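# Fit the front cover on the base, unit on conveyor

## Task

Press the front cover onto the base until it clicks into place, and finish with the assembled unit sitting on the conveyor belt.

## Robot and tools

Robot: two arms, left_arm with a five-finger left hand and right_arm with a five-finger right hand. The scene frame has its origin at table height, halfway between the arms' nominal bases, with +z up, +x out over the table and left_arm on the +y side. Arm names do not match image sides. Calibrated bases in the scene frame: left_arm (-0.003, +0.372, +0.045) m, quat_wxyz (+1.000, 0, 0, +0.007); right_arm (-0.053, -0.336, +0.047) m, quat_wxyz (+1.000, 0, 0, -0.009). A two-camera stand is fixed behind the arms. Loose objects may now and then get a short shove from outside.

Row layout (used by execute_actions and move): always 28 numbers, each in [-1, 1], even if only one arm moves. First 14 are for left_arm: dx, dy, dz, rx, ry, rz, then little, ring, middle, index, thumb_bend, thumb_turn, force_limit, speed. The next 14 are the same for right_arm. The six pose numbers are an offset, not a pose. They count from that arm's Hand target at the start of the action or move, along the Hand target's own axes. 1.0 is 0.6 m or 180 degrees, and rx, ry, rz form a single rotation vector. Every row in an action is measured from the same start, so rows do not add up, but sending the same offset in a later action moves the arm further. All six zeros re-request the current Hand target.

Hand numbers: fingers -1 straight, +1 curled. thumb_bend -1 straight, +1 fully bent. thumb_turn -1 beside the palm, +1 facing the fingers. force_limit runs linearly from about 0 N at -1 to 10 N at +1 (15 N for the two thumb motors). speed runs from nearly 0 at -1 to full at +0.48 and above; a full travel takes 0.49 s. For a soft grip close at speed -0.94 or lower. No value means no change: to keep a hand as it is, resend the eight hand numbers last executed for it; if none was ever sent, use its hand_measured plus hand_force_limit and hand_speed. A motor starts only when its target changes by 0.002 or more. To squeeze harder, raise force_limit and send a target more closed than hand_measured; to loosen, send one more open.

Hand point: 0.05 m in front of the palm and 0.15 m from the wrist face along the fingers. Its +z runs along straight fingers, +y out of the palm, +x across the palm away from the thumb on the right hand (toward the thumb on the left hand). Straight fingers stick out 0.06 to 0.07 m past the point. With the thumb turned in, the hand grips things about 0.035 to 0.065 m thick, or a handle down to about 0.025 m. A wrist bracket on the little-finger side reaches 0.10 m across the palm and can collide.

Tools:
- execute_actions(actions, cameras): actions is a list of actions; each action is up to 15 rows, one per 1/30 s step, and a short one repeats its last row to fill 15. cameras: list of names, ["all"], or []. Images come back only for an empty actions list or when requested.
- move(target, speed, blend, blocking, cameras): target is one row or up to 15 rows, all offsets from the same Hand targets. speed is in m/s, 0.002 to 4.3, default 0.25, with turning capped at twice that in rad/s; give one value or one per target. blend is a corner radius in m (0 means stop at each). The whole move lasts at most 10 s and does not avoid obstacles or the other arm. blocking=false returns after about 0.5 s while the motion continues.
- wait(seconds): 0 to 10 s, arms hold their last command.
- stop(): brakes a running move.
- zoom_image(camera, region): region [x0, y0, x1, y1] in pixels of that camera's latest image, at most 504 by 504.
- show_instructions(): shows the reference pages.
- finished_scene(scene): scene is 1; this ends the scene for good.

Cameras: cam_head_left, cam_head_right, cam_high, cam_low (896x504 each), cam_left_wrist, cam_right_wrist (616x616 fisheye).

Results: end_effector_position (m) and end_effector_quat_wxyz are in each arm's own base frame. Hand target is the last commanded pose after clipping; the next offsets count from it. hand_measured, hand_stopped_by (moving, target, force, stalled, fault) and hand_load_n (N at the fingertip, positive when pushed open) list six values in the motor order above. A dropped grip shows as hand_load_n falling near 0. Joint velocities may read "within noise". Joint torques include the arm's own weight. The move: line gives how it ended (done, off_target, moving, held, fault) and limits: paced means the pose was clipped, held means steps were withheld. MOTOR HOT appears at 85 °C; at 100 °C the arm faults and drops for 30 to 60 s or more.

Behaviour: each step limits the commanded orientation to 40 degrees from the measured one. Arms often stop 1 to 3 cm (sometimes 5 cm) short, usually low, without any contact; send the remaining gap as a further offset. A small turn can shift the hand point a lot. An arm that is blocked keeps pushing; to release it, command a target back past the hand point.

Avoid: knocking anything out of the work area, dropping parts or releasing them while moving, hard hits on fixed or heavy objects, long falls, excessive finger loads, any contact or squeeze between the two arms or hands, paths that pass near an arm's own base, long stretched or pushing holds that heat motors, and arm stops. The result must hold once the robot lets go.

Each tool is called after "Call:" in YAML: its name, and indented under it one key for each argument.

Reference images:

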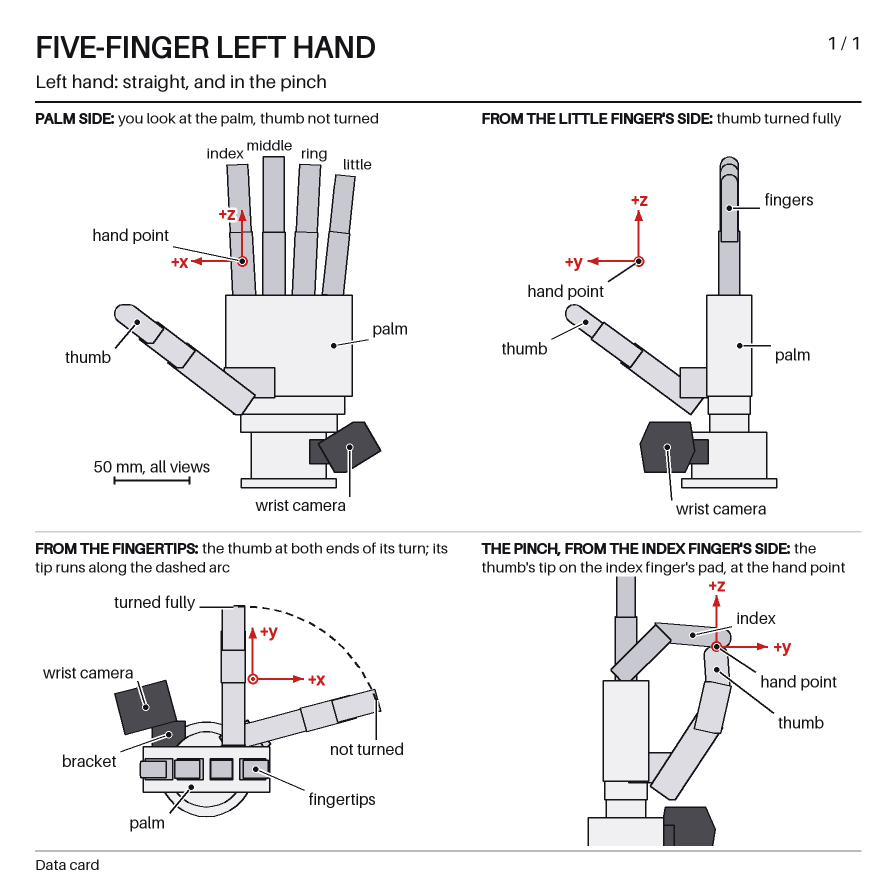

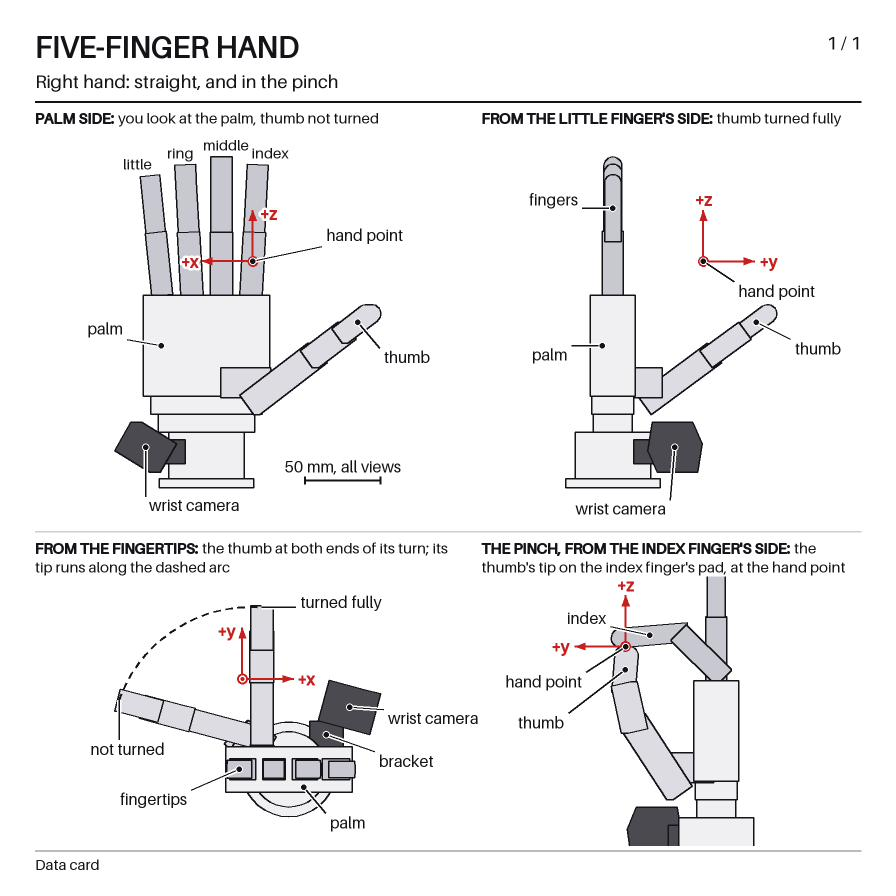

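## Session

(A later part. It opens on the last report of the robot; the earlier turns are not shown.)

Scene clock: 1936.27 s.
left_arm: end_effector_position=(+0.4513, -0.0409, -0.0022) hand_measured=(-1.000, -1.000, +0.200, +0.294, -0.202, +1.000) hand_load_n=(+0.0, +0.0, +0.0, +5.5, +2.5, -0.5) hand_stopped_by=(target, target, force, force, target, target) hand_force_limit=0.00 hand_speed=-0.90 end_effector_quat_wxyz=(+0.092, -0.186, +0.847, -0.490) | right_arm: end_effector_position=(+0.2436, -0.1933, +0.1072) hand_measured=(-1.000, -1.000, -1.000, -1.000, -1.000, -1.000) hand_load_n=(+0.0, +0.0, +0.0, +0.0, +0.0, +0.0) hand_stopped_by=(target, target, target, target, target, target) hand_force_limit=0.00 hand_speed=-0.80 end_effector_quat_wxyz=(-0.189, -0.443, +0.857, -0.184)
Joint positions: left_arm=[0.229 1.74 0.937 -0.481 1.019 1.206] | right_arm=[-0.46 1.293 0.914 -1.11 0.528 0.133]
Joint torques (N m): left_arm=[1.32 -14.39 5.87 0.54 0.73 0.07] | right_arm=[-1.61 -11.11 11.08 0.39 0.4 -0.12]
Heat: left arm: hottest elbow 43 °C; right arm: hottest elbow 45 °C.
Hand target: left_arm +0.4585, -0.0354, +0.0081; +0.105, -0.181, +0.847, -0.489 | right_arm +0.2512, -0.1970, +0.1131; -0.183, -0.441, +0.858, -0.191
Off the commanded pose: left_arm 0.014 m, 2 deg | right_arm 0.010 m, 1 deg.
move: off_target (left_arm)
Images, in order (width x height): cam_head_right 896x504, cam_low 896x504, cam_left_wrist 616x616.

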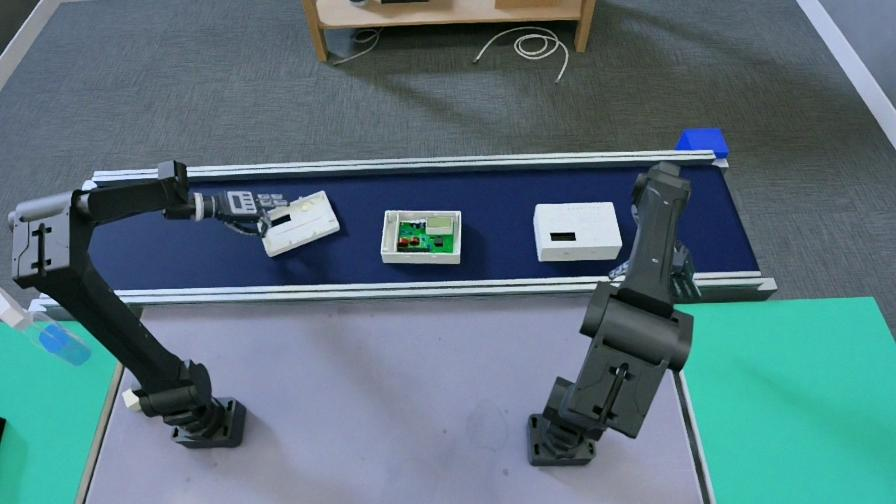

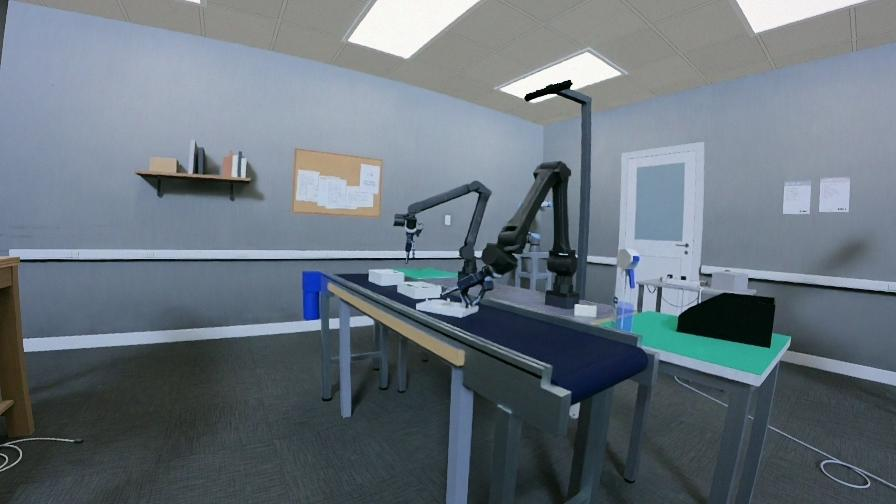

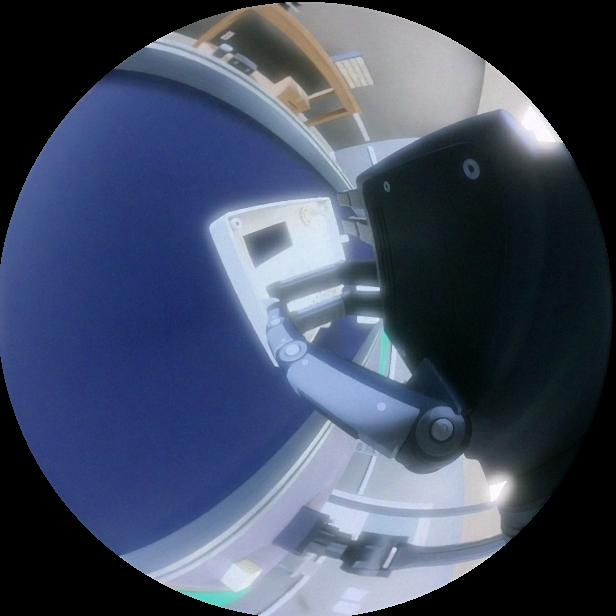

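Call:
move:
  target: [0,-0.04,-0.023,0.0444,0,0,-1,-1,-0.1,-0.1,-0.25,1,-0.4,-0.6,0,0,0,0,0,0,-1,-1,-1,-1,-1,-1,0,-0.8]
  cameras: ["cam_head_right","cam_left_wrist"]
  speed: 0.1

Call:
zoom_image:
  camera: "cam_left_wrist"
  region: [190, 190, 330, 370]

Call:
zoom_image:
  camera: "cam_head_right"
  region: [240, 170, 380, 270]

Scene clock: 1967.37 s.
left_arm: end_effector_position=(+0.4539, -0.0404, +0.0265) hand_measured=(-1.000, -1.000, -0.100, -0.100, -0.250, +1.000) hand_load_n=(+0.0, +0.0, +0.0, +0.0, +0.0, +0.0) hand_stopped_by=(target, target, target, target, target, target) hand_force_limit=-0.40 hand_speed=-0.60 end_effector_quat_wxyz=(+0.103, -0.178, +0.812, -0.547) | right_arm: end_effector_position=(+0.2436, -0.1933, +0.1072) hand_measured=(-1.000, -1.000, -1.000, -1.000, -1.000, -1.000) hand_load_n=(+0.0, +0.0, +0.0, +0.0, +0.0, +0.0) hand_stopped_by=(target, target, target, target, target, target) hand_force_limit=0.00 hand_speed=-0.80 end_effector_quat_wxyz=(-0.189, -0.443, +0.857, -0.184)
Joint positions: left_arm=[0.271 1.719 0.937 -0.481 1.159 1.206] | right_arm=[-0.46 1.293 0.914 -1.11 0.528 0.133]
Joint torques (N m): left_arm=[1.38 -14.33 5.33 1.14 0.96 0.02] | right_arm=[-1.49 -11.11 11.07 0.39 0.4 -0.11]
Heat: left arm: hottest elbow 43 °C; right arm: hottest elbow 46 °C.
Hand target: left_arm +0.4585, -0.0354, +0.0359; +0.117, -0.173, +0.811, -0.547 | right_arm +0.2512, -0.1970, +0.1131; -0.183, -0.441, +0.858, -0.191
Off the commanded pose: left_arm 0.011 m, 2 deg | right_arm 0.010 m, 1 deg.
move: off_target (left_arm)
Images, in order (width x height): cam_head_right 896x504, cam_left_wrist 616x616.

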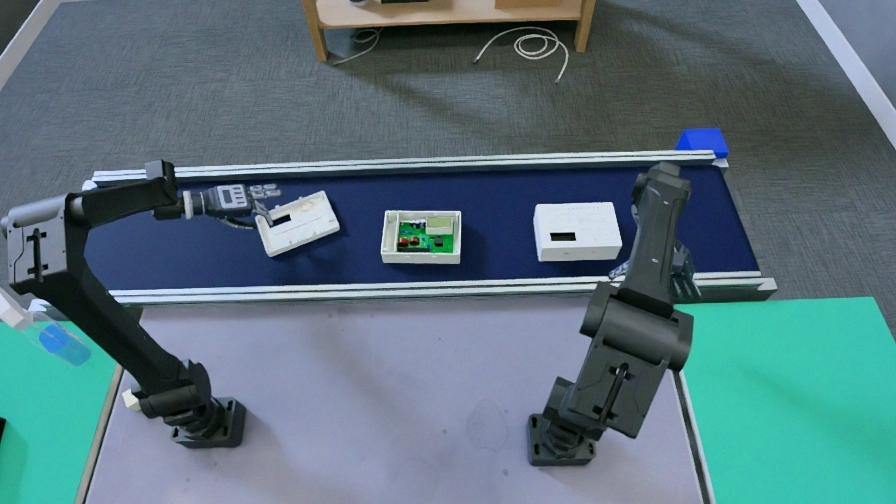

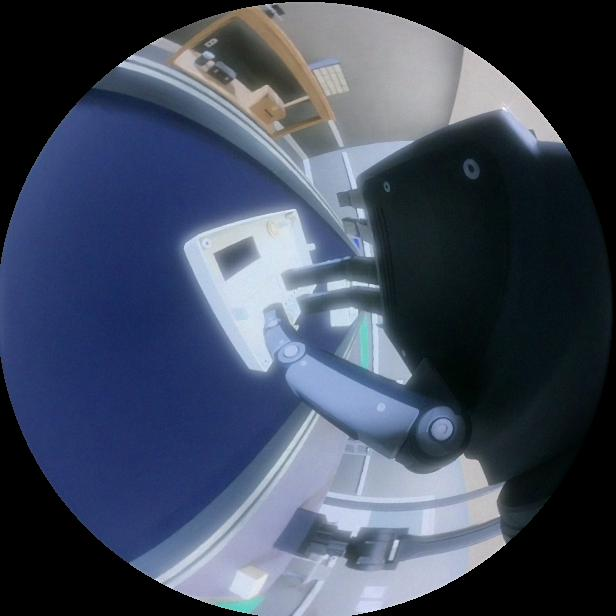

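Scaled by 2.800 from the camera's 616x616 image, which has a finer 880x880 frame.

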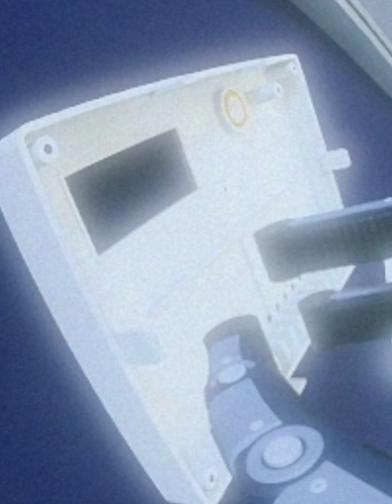

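Scaled by 3.600 from the camera's 896x504 image, which has a finer 1280x720 frame.

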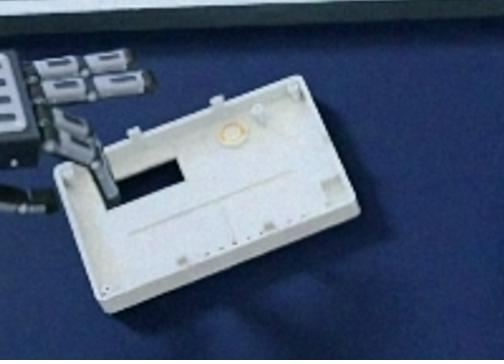

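Call:
move:
  target: [0.014,0.0675,0.0255,0,-0.0155,-0.0062,-1,-1,-0.05,-0.05,-0.25,1,-0.4,-0.6,0,0,0,0,0,0,-1,-1,-1,-1,-1,-1,0,-0.8]
  cameras: ["cam_head_right","cam_left_wrist"]
  speed: 0.08

Call:
zoom_image:
  camera: "cam_left_wrist"
  region: [190, 190, 330, 370]

Call:
zoom_image:
  camera: "cam_head_right"
  region: [240, 190, 310, 260]

Scene clock: 1990.33 s.
left_arm: end_effector_position=(+0.4482, -0.0426, -0.0081) hand_measured=(-1.000, -1.000, -0.050, -0.050, -0.250, +1.000) hand_load_n=(+0.0, -0.5, +0.0, +0.0, +0.0, +0.0) hand_stopped_by=(target, target, target, target, target, target) hand_force_limit=-0.40 hand_speed=-0.60 end_effector_quat_wxyz=(+0.125, -0.191, +0.807, -0.544) | right_arm: end_effector_position=(+0.2436, -0.1933, +0.1072) hand_measured=(-1.000, -1.000, -1.000, -1.000, -1.000, -1.000) hand_load_n=(-0.5, +0.0, +0.0, +0.0, +0.0, +0.0) hand_stopped_by=(target, target, target, target, target, target) hand_force_limit=0.00 hand_speed=-0.80 end_effector_quat_wxyz=(-0.189, -0.443, +0.857, -0.184)
Joint positions: left_arm=[0.271 1.755 0.841 -0.228 1.144 1.098] | right_arm=[-0.46 1.293 0.914 -1.11 0.528 0.133]
Joint torques (N m): left_arm=[1.14 -12.51 4.48 1.63 0.74 -0.1] | right_arm=[-1.49 -10.93 11.06 0.39 0.41 -0.12]
Heat: left arm: hottest elbow 42 °C; right arm: hottest elbow 46 °C.
Hand target: left_arm +0.4505, -0.0380, -0.0075; +0.132, -0.194, +0.806, -0.543 | right_arm +0.2512, -0.1970, +0.1131; -0.183, -0.441, +0.858, -0.191
Off the commanded pose: left_arm 0.005 m, 1 deg | right_arm 0.010 m, 1 deg.
move: done
Images, in order (width x height): cam_head_right 896x504, cam_left_wrist 616x616.

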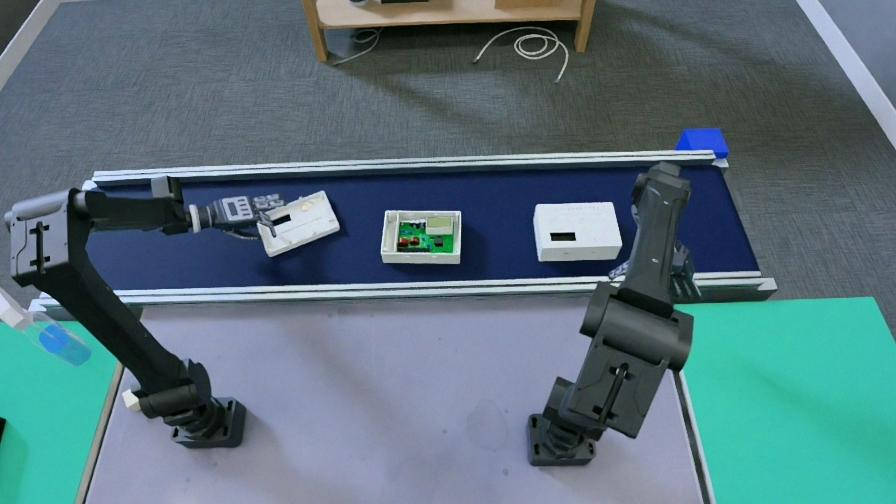

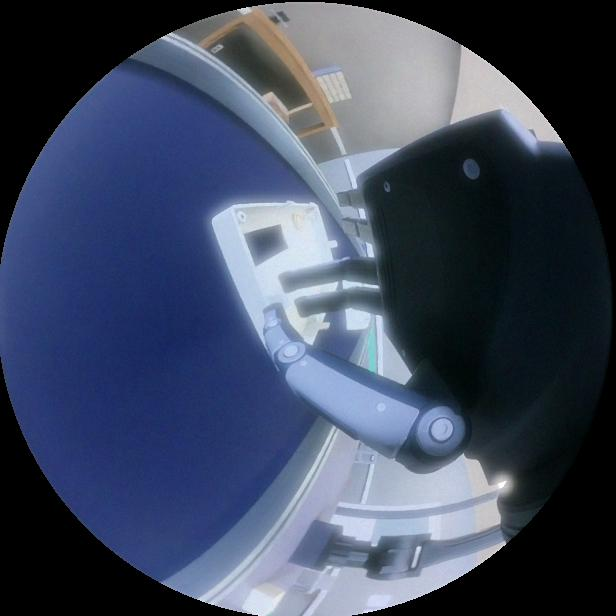

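Scaled by 2.800 from the camera's 616x616 image, which has a finer 880x880 frame.

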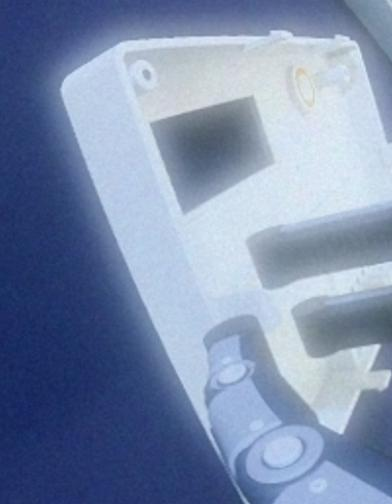

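Scaled by 7.200 from the camera's 896x504 image, which has a finer 1280x720 frame.

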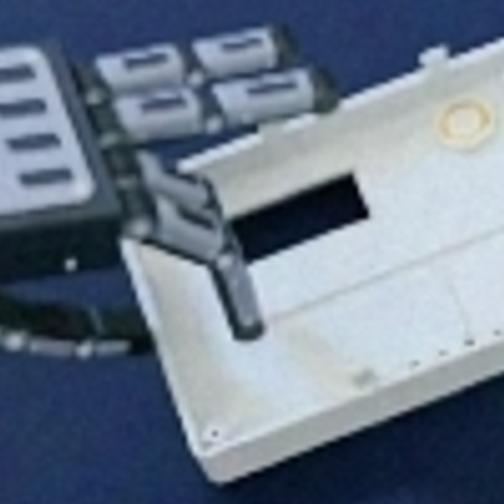

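Call:
move:
  target:
    - [0,0.0038,-0.0093,0,0,0,-1,-1,0.1,0.1,-0.25,1,-0.4,-0.6,0,0,0,0,0,0,-1,-1,-1,-1,-1,-1,0,-0.8]
    - [0,0.0147,-0.005,0,0,0,-1,-1,0.1,0.1,-0.25,1,-0.4,-0.6,0,0,0,0,0,0,-1,-1,-1,-1,-1,-1,0,-0.8]
  cameras: ["cam_head_right","cam_left_wrist"]
  speed: 0.05

Call:
zoom_image:
  camera: "cam_left_wrist"
  region: [190, 190, 330, 370]

Call:
zoom_image:
  camera: "cam_head_right"
  region: [240, 190, 310, 260]

Scene clock: 2012.67 s.
left_arm: end_effector_position=(+0.4467, -0.0367, -0.0130) hand_measured=(-1.000, -1.000, +0.100, +0.100, -0.250, +1.000) hand_load_n=(+0.0, +0.0, +0.0, +0.0, +0.0, +0.0) hand_stopped_by=(target, target, target, target, target, target) hand_force_limit=-0.40 hand_speed=-0.60 end_effector_quat_wxyz=(+0.125, -0.196, +0.807, -0.543) | right_arm: end_effector_position=(+0.2436, -0.1933, +0.1072) hand_measured=(-1.000, -1.000, -1.000, -1.000, -1.000, -1.000) hand_load_n=(+0.0, +0.0, +0.0, +0.0, +0.0, +0.0) hand_stopped_by=(target, target, target, target, target, target) hand_force_limit=0.00 hand_speed=-0.80 end_effector_quat_wxyz=(-0.189, -0.443, +0.857, -0.184)
Joint positions: left_arm=[0.285 1.766 0.841 -0.234 1.145 1.112] | right_arm=[-0.46 1.293 0.914 -1.11 0.528 0.133]
Joint torques (N m): left_arm=[1.08 -12.16 4.36 1.43 0.9 0.1] | right_arm=[-1.55 -11.05 11.02 0.38 0.41 -0.12]
Heat: left arm: hottest elbow 42 °C; right arm: hottest elbow 46 °C.
Hand target: left_arm +0.4477, -0.0325, -0.0145; +0.131, -0.194, +0.806, -0.543 | right_arm +0.2512, -0.1970, +0.1131; -0.183, -0.441, +0.858, -0.191
Off the commanded pose: left_arm 0.005 m, 1 deg | right_arm 0.010 m, 1 deg.
move: done
Images, in order (width x height): cam_head_right 896x504, cam_left_wrist 616x616.

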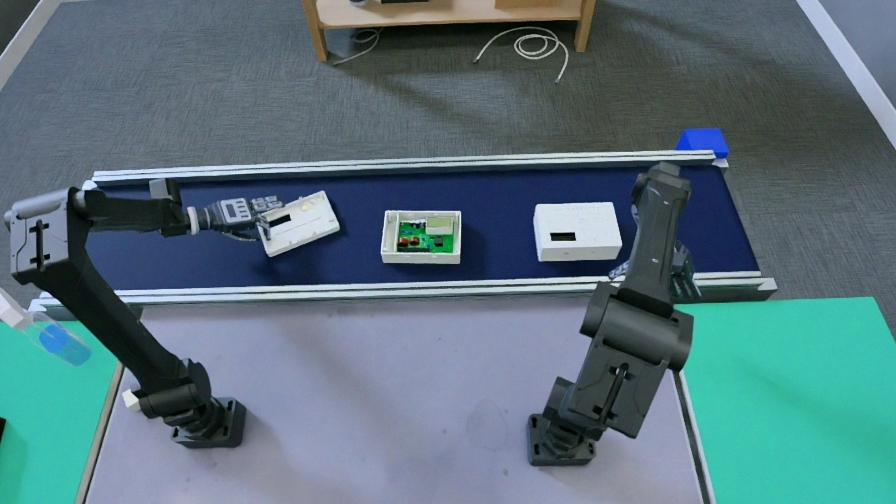

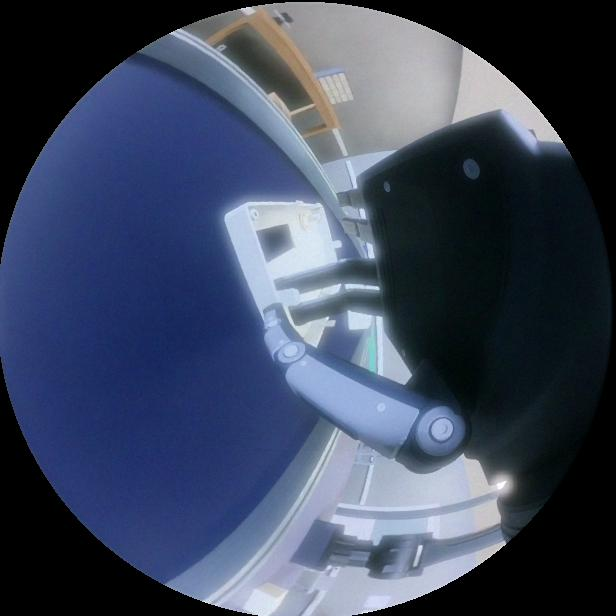

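Scaled by 2.800 from the camera's 616x616 image, which has a finer 880x880 frame.

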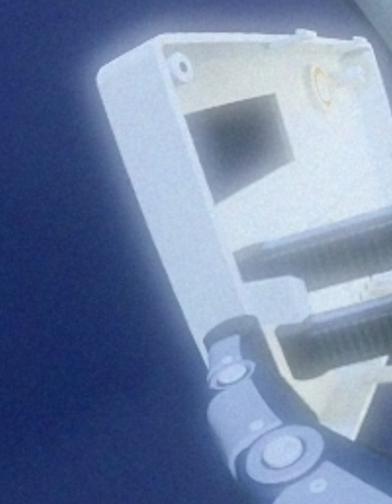

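Scaled by 7.200 from the camera's 896x504 image, which has a finer 1280x720 frame.

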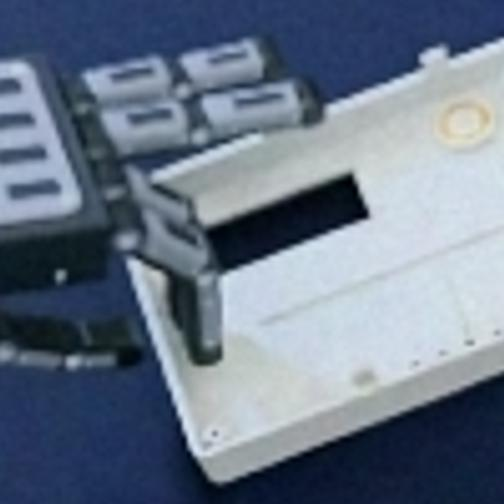

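Call:
move:
  target: [0,0.0124,0.005,0,0,0,-1,-1,0.1,0.1,-0.25,1,-0.4,-0.6,0,0,0,0,0,0,-1,-1,-1,-1,-1,-1,0,-0.8]
  cameras: ["cam_head_right","cam_left_wrist"]
  speed: 0.05

Call:
zoom_image:
  camera: "cam_left_wrist"
  region: [190, 190, 330, 370]

Call:
zoom_image:
  camera: "cam_head_right"
  region: [240, 190, 310, 260]

Scene clock: 2021.67 s.
left_arm: end_effector_position=(+0.4473, -0.0367, -0.0197) hand_measured=(-1.000, -1.000, +0.100, +0.100, -0.250, +1.000) hand_load_n=(+0.0, +0.0, +0.0, +0.0, +0.0, +0.0) hand_stopped_by=(target, target, target, target, target, target) hand_force_limit=-0.40 hand_speed=-0.60 end_effector_quat_wxyz=(+0.125, -0.196, +0.807, -0.544) | right_arm: end_effector_position=(+0.2436, -0.1933, +0.1072) hand_measured=(-1.000, -1.000, -1.000, -1.000, -1.000, -1.000) hand_load_n=(+0.0, +0.0, +0.0, +0.0, +0.0, +0.0) hand_stopped_by=(target, target, target, target, target, target) hand_force_limit=0.00 hand_speed=-0.80 end_effector_quat_wxyz=(-0.189, -0.443, +0.857, -0.184)
Joint positions: left_arm=[0.285 1.785 0.841 -0.217 1.147 1.113] | right_arm=[-0.46 1.293 0.914 -1.11 0.528 0.133]
Joint torques (N m): left_arm=[1.2 -12.4 4.14 1.69 0.87 0.1] | right_arm=[-1.67 -11.11 11.07 0.4 0.39 -0.12]
Heat: left arm: hottest elbow 41 °C; right arm: hottest elbow 46 °C.
Hand target: left_arm +0.4477, -0.0325, -0.0226; +0.131, -0.194, +0.806, -0.543 | right_arm +0.2512, -0.1970, +0.1131; -0.183, -0.441, +0.858, -0.191
Off the commanded pose: left_arm 0.005 m, 1 deg | right_arm 0.010 m, 1 deg.
move: done
Images, in order (width x height): cam_head_right 896x504, cam_left_wrist 616x616.

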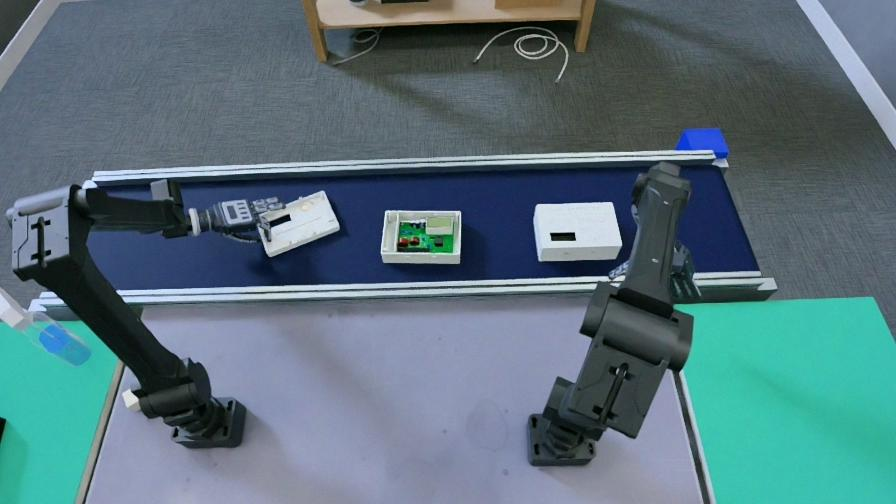

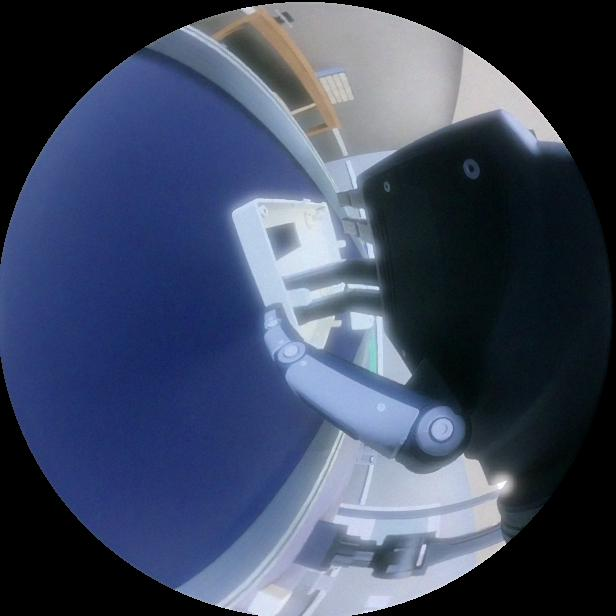

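Scaled by 2.800 from the camera's 616x616 image, which has a finer 880x880 frame.

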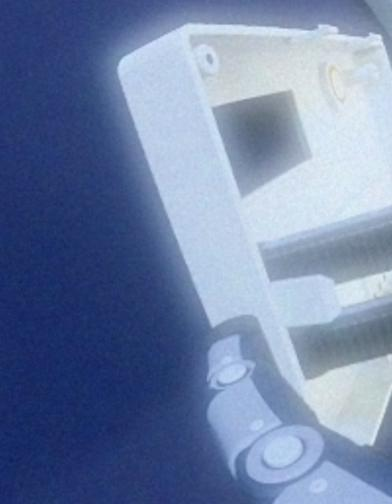

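Scaled by 7.200 from the camera's 896x504 image, which has a finer 1280x720 frame.

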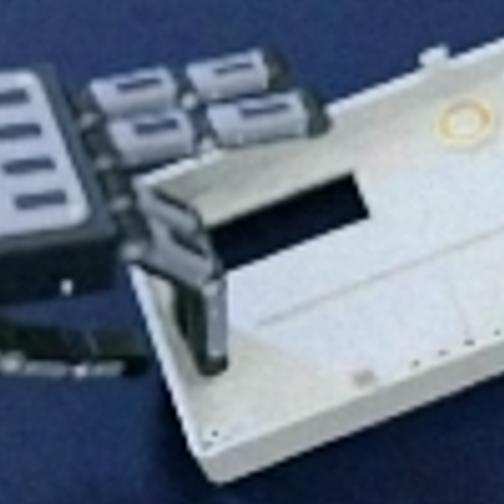

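Call:
move:
  target: [0,0,0,0,0,0,-1,-1,0.6,0.6,-0.25,1,-0.4,-0.9,0,0,0,0,0,0,-1,-1,-1,-1,-1,-1,0,-0.8]

Call:
move:
  target: [0,0,0,0,0,0,-1,-1,0.7,0.7,-0.25,1,0.1,-0.9,0,0,0,0,0,0,-1,-1,-1,-1,-1,-1,0,-0.8]
  cameras: ["cam_head_right","cam_left_wrist"]

Call:
zoom_image:
  camera: "cam_left_wrist"
  region: [190, 190, 330, 370]

Call:
zoom_image:
  camera: "cam_head_right"
  region: [240, 190, 310, 260]

Scene clock: 2030.63 s.
left_arm: end_effector_position=(+0.4472, -0.0367, -0.0200) hand_measured=(-1.000, -1.000, +0.228, +0.266, -0.250, +1.000) hand_load_n=(+0.0, +0.0, +4.0, +2.5, +1.5, -0.5) hand_stopped_by=(target, target, force, force, target, target) hand_force_limit=-0.40 hand_speed=-0.90 end_effector_quat_wxyz=(+0.125, -0.195, +0.807, -0.544) | right_arm: end_effector_position=(+0.2436, -0.1933, +0.1072) hand_measured=(-1.000, -1.000, -1.000, -1.000, -1.000, -1.000) hand_load_n=(+0.0, +0.0, -0.5, +0.0, +0.0, +0.0) hand_stopped_by=(target, target, target, target, target, target) hand_force_limit=0.00 hand_speed=-0.80 end_effector_quat_wxyz=(-0.189, -0.443, +0.857, -0.184)
Joint positions: left_arm=[0.285 1.785 0.84 -0.215 1.147 1.114] | right_arm=[-0.46 1.293 0.914 -1.11 0.528 0.133]
Joint torques (N m): left_arm=[1.03 -12.57 4.12 1.57 0.83 0.07] | right_arm=[-1.55 -11.22 11.08 0.36 0.4 -0.12]
Heat: left arm: hottest elbow 41 °C; right arm: hottest elbow 46 °C.
Hand target: left_arm +0.4475, -0.0326, -0.0227; +0.131, -0.194, +0.806, -0.543 | right_arm +0.2512, -0.1970, +0.1131; -0.183, -0.441, +0.858, -0.191
Off the commanded pose: left_arm 0.005 m, 1 deg | right_arm 0.010 m, 1 deg.
move: done

Scene clock: 2031.13 s.
left_arm: end_effector_position=(+0.4472, -0.0367, -0.0200) hand_measured=(-1.000, -1.000, +0.234, +0.280, -0.252, +1.000) hand_load_n=(+0.0, +0.0, +5.5, +7.0, +3.5, -0.5) hand_stopped_by=(target, target, force, force, target, target) hand_force_limit=0.10 hand_speed=-0.90 end_effector_quat_wxyz=(+0.125, -0.195, +0.807, -0.544) | right_arm: end_effector_position=(+0.2436, -0.1933, +0.1072) hand_measured=(-1.000, -1.000, -1.000, -1.000, -1.000, -1.000) hand_load_n=(+0.0, +0.0, +0.0, +0.0, +0.0, +0.0) hand_stopped_by=(target, target, target, target, target, target) hand_force_limit=0.00 hand_speed=-0.80 end_effector_quat_wxyz=(-0.189, -0.443, +0.857, -0.184)
Joint positions: left_arm=[0.285 1.785 0.84 -0.215 1.147 1.114] | right_arm=[-0.46 1.293 0.914 -1.11 0.528 0.133]
Joint torques (N m): left_arm=[1.14 -12.51 4.12 1.57 0.84 0.08] | right_arm=[-1.73 -11.05 11.08 0.36 0.41 -0.12]
Heat: left arm: hottest elbow 41 °C; right arm: hottest elbow 46 °C.
Hand target: left_arm +0.4475, -0.0326, -0.0226; +0.131, -0.194, +0.806, -0.543 | right_arm +0.2512, -0.1970, +0.1131; -0.183, -0.441, +0.858, -0.191
Off the commanded pose: left_arm 0.005 m, 1 deg | right_arm 0.010 m, 1 deg.
move: done
Images, in order (width x height): cam_head_right 896x504, cam_left_wrist 616x616.

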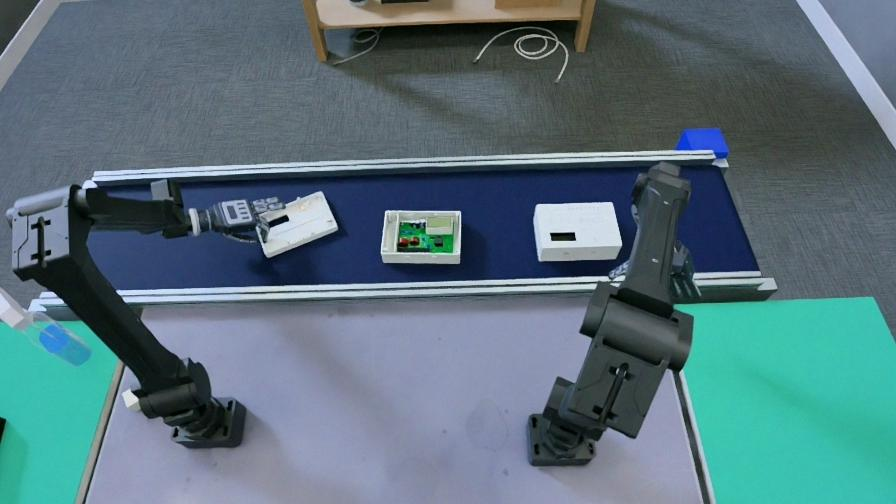

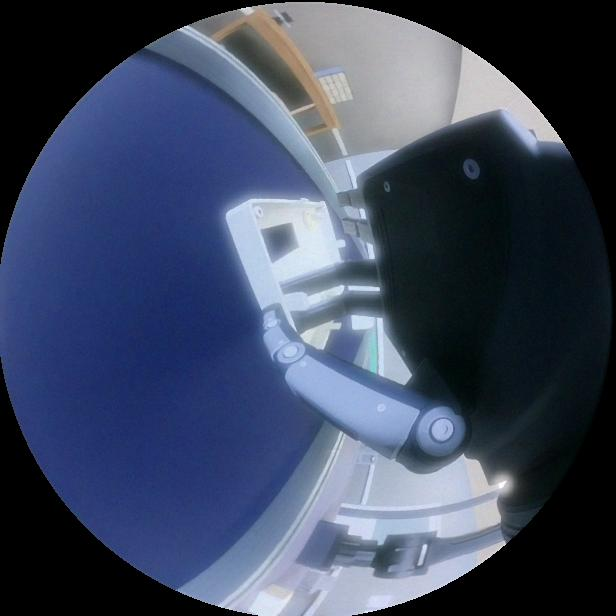

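Scaled by 2.800 from the camera's 616x616 image, which has a finer 880x880 frame.

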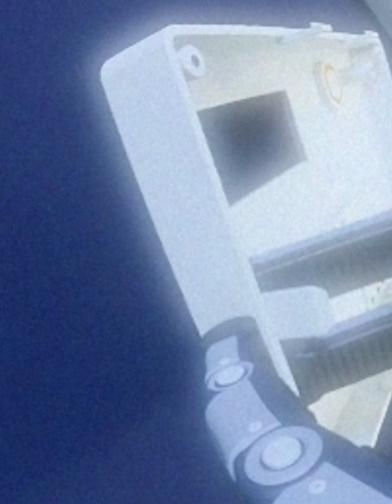

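Scaled by 7.200 from the camera's 896x504 image, which has a finer 1280x720 frame.

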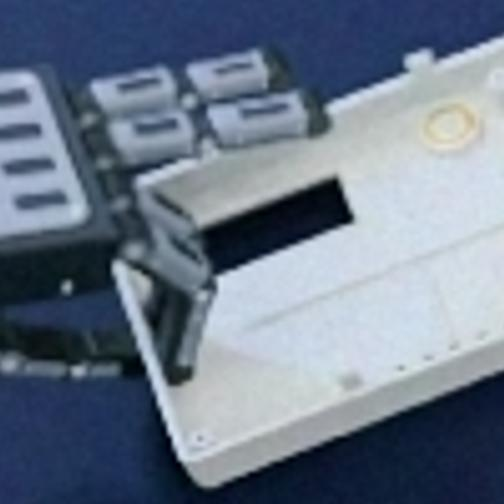

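Call:
move:
  target: [-0.0118,-0.0487,-0.013,0,0,0,-1,-1,0.7,0.7,-0.25,1,0.1,-0.9,0,0,0,0,0,0,-1,-1,-1,-1,-1,-1,0,-0.8]
  cameras: ["cam_head_right","cam_left_wrist","cam_low"]
  speed: 0.03

Call:
zoom_image:
  camera: "cam_left_wrist"
  region: [190, 190, 330, 370]

Call:
zoom_image:
  camera: "cam_low"
  region: [400, 240, 510, 320]

Scene clock: 2044.17 s.
left_arm: end_effector_position=(+0.4411, -0.0382, -0.0088) hand_measured=(-1.000, -1.000, +0.234, +0.280, -0.252, +1.000) hand_load_n=(+0.0, +0.0, +5.5, +7.5, +3.5, -1.0) hand_stopped_by=(target, target, force, force, target, target) hand_force_limit=0.10 hand_speed=-0.90 end_effector_quat_wxyz=(+0.115, -0.202, +0.807, -0.543) | right_arm: end_effector_position=(+0.2436, -0.1933, +0.1072) hand_measured=(-1.000, -1.000, -1.000, -1.000, -1.000, -1.000) hand_load_n=(+0.0, +0.0, +0.0, +0.0, +0.0, +0.0) hand_stopped_by=(target, target, target, target, target, target) hand_force_limit=0.00 hand_speed=-0.80 end_effector_quat_wxyz=(-0.189, -0.443, +0.857, -0.184)
Joint positions: left_arm=[0.285 1.752 0.84 -0.272 1.145 1.114] | right_arm=[-0.46 1.293 0.914 -1.11 0.528 0.133]
Joint torques (N m): left_arm=[0.73 -14.21 6.53 0.73 0.87 -0.06] | right_arm=[-1.61 -10.99 11.06 0.35 0.39 -0.11]
Heat: left arm: hottest elbow 41 °C; right arm: hottest elbow 46 °C.
Hand target: left_arm +0.4555, -0.0327, +0.0074; +0.131, -0.194, +0.806, -0.543 | right_arm +0.2512, -0.1970, +0.1131; -0.183, -0.441, +0.858, -0.191
Off the commanded pose: left_arm 0.022 m, 2 deg | right_arm 0.010 m, 1 deg.
move: off_target (left_arm)
Images, in order (width x height): cam_head_right 896x504, cam_low 896x504, cam_left_wrist 616x616.

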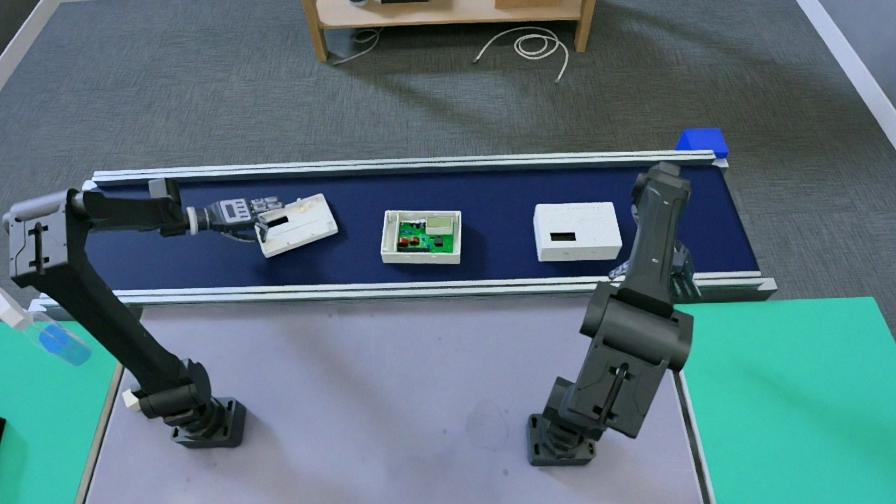

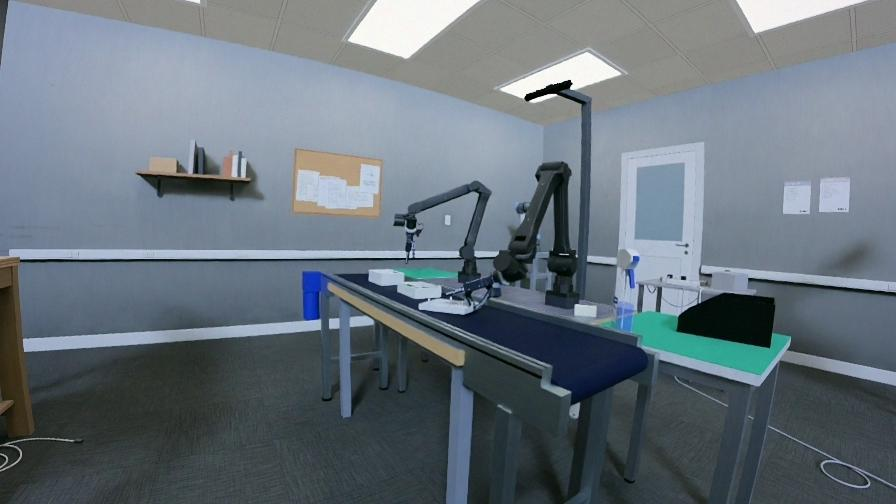

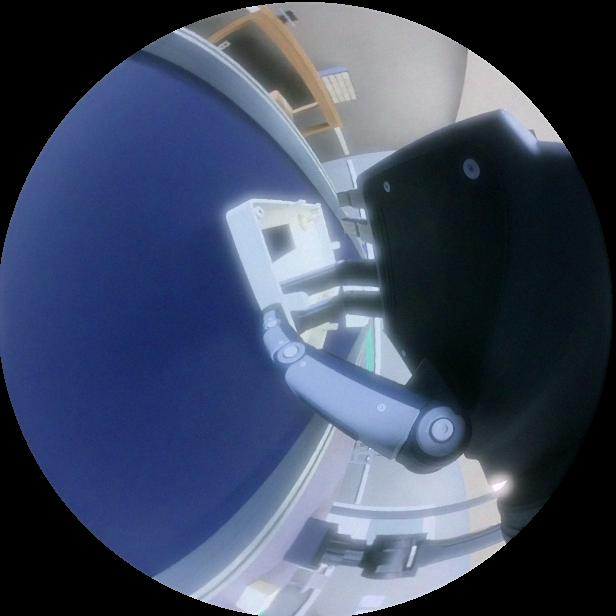

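Scaled by 2.800 from the camera's 616x616 image, which has a finer 880x880 frame.

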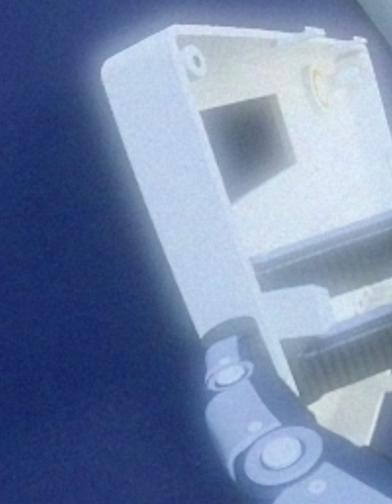

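Scaled by 4.582 from the camera's 896x504 image, which has a finer 1280x720 frame.

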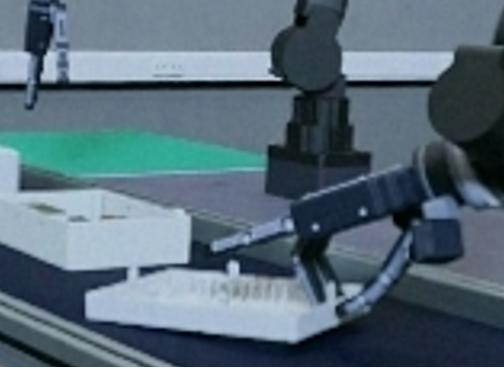

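Call:
move:
  target:
    - [-0.0042,-0.0723,0.0022,-0.0667,0,0,-1,-1,0.7,0.7,-0.25,1,0.1,-0.9,0,0,0,0,0,0,-1,-1,-1,-1,-1,-1,0,-0.8]
    - [-0.004,-0.1553,0.0117,-0.15,0,0,-1,-1,0.7,0.7,-0.25,1,0.1,-0.9,0,0,0,0,0,0,-1,-1,-1,-1,-1,-1,0,-0.8]
  cameras: ["cam_head_right","cam_left_wrist","cam_low"]
  speed: 0.04
  blend: 0.01

Call:
zoom_image:
  camera: "cam_left_wrist"
  region: [190, 190, 330, 370]

Call:
zoom_image:
  camera: "cam_low"
  region: [400, 230, 510, 320]

Scene clock: 2079.27 s.
left_arm: end_effector_position=(+0.4531, -0.0644, +0.0615) hand_measured=(-1.000, -1.000, +0.234, +0.280, -0.252, +1.000) hand_load_n=(+0.0, +0.0, +4.5, +7.5, +4.5, -0.5) hand_stopped_by=(target, target, force, force, target, target) hand_force_limit=0.10 hand_speed=-0.90 end_effector_quat_wxyz=(+0.054, -0.231, +0.912, -0.334) | right_arm: end_effector_position=(+0.2436, -0.1933, +0.1072) hand_measured=(-1.000, -1.000, -1.000, -1.000, -1.000, -1.000) hand_load_n=(+0.0, +0.0, +0.0, +0.0, +0.0, +0.0) hand_stopped_by=(target, target, target, target, target, target) hand_force_limit=0.00 hand_speed=-0.80 end_effector_quat_wxyz=(-0.189, -0.443, +0.857, -0.184)
Joint positions: left_arm=[0.051 1.603 1.088 -0.774 0.638 1.032] | right_arm=[-0.46 1.293 0.914 -1.11 0.528 0.133]
Joint torques (N m): left_arm=[-0.73 -14.68 10.07 0.49 0.56 -0.13] | right_arm=[-1.61 -11.11 11.06 0.36 0.4 -0.13]
Heat: left arm: hottest elbow 43 °C; right arm: hottest elbow 46 °C.
Hand target: left_arm +0.4766, -0.0684, +0.0912; +0.082, -0.220, +0.911, -0.340 | right_arm +0.2512, -0.1970, +0.1131; -0.183, -0.441, +0.858, -0.191
Off the commanded pose: left_arm 0.038 m, 4 deg | right_arm 0.010 m, 1 deg.
move: off_target (left_arm)
Images, in order (width x height): cam_head_right 896x504, cam_low 896x504, cam_left_wrist 616x616.

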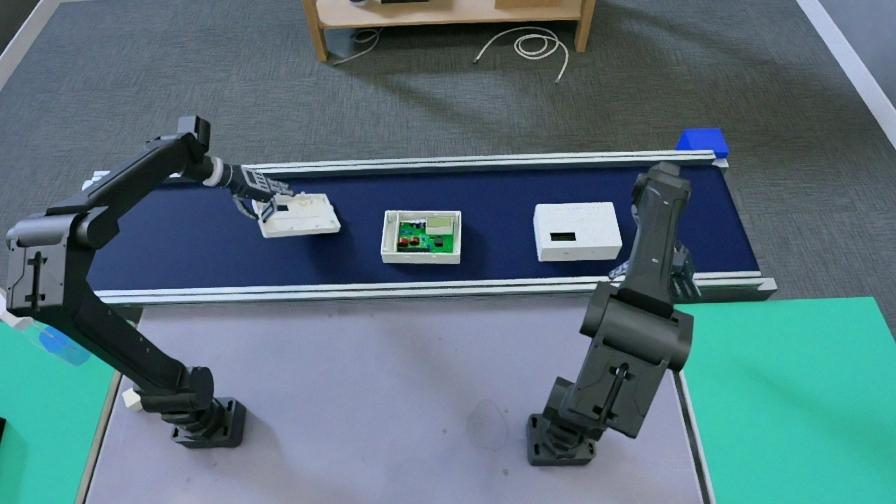

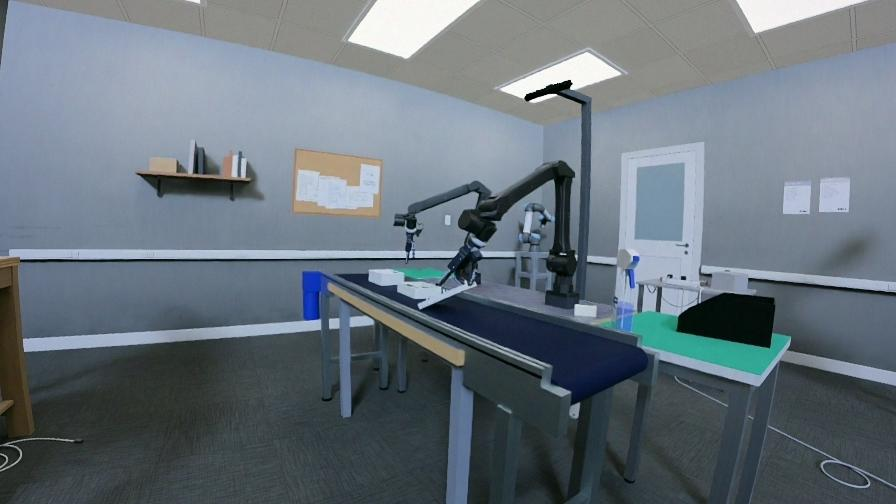

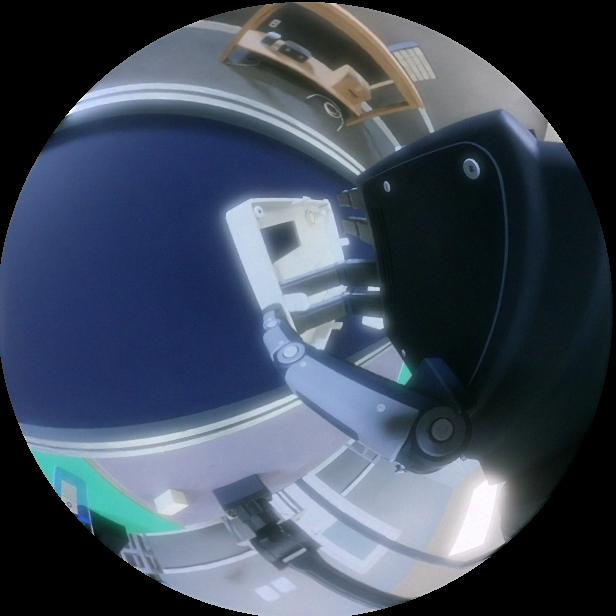

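Scaled by 2.800 from the camera's 616x616 image, which has a finer 880x880 frame.

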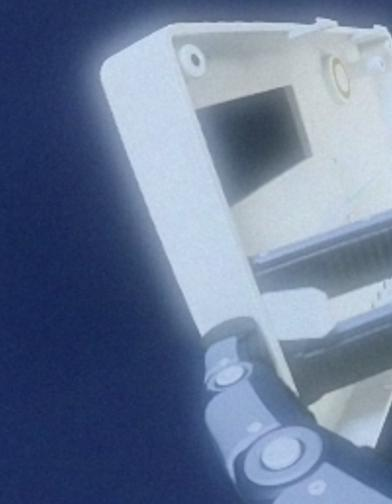

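Scaled by 4.582 from the camera's 896x504 image, which has a finer 1280x720 frame.

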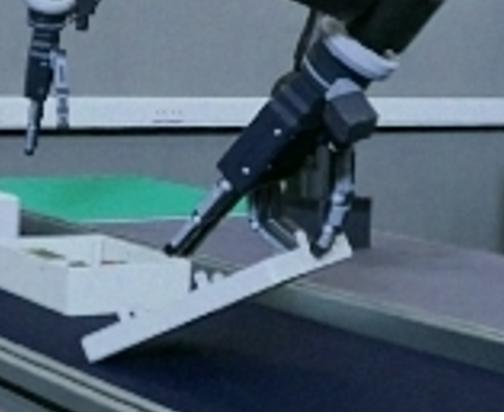

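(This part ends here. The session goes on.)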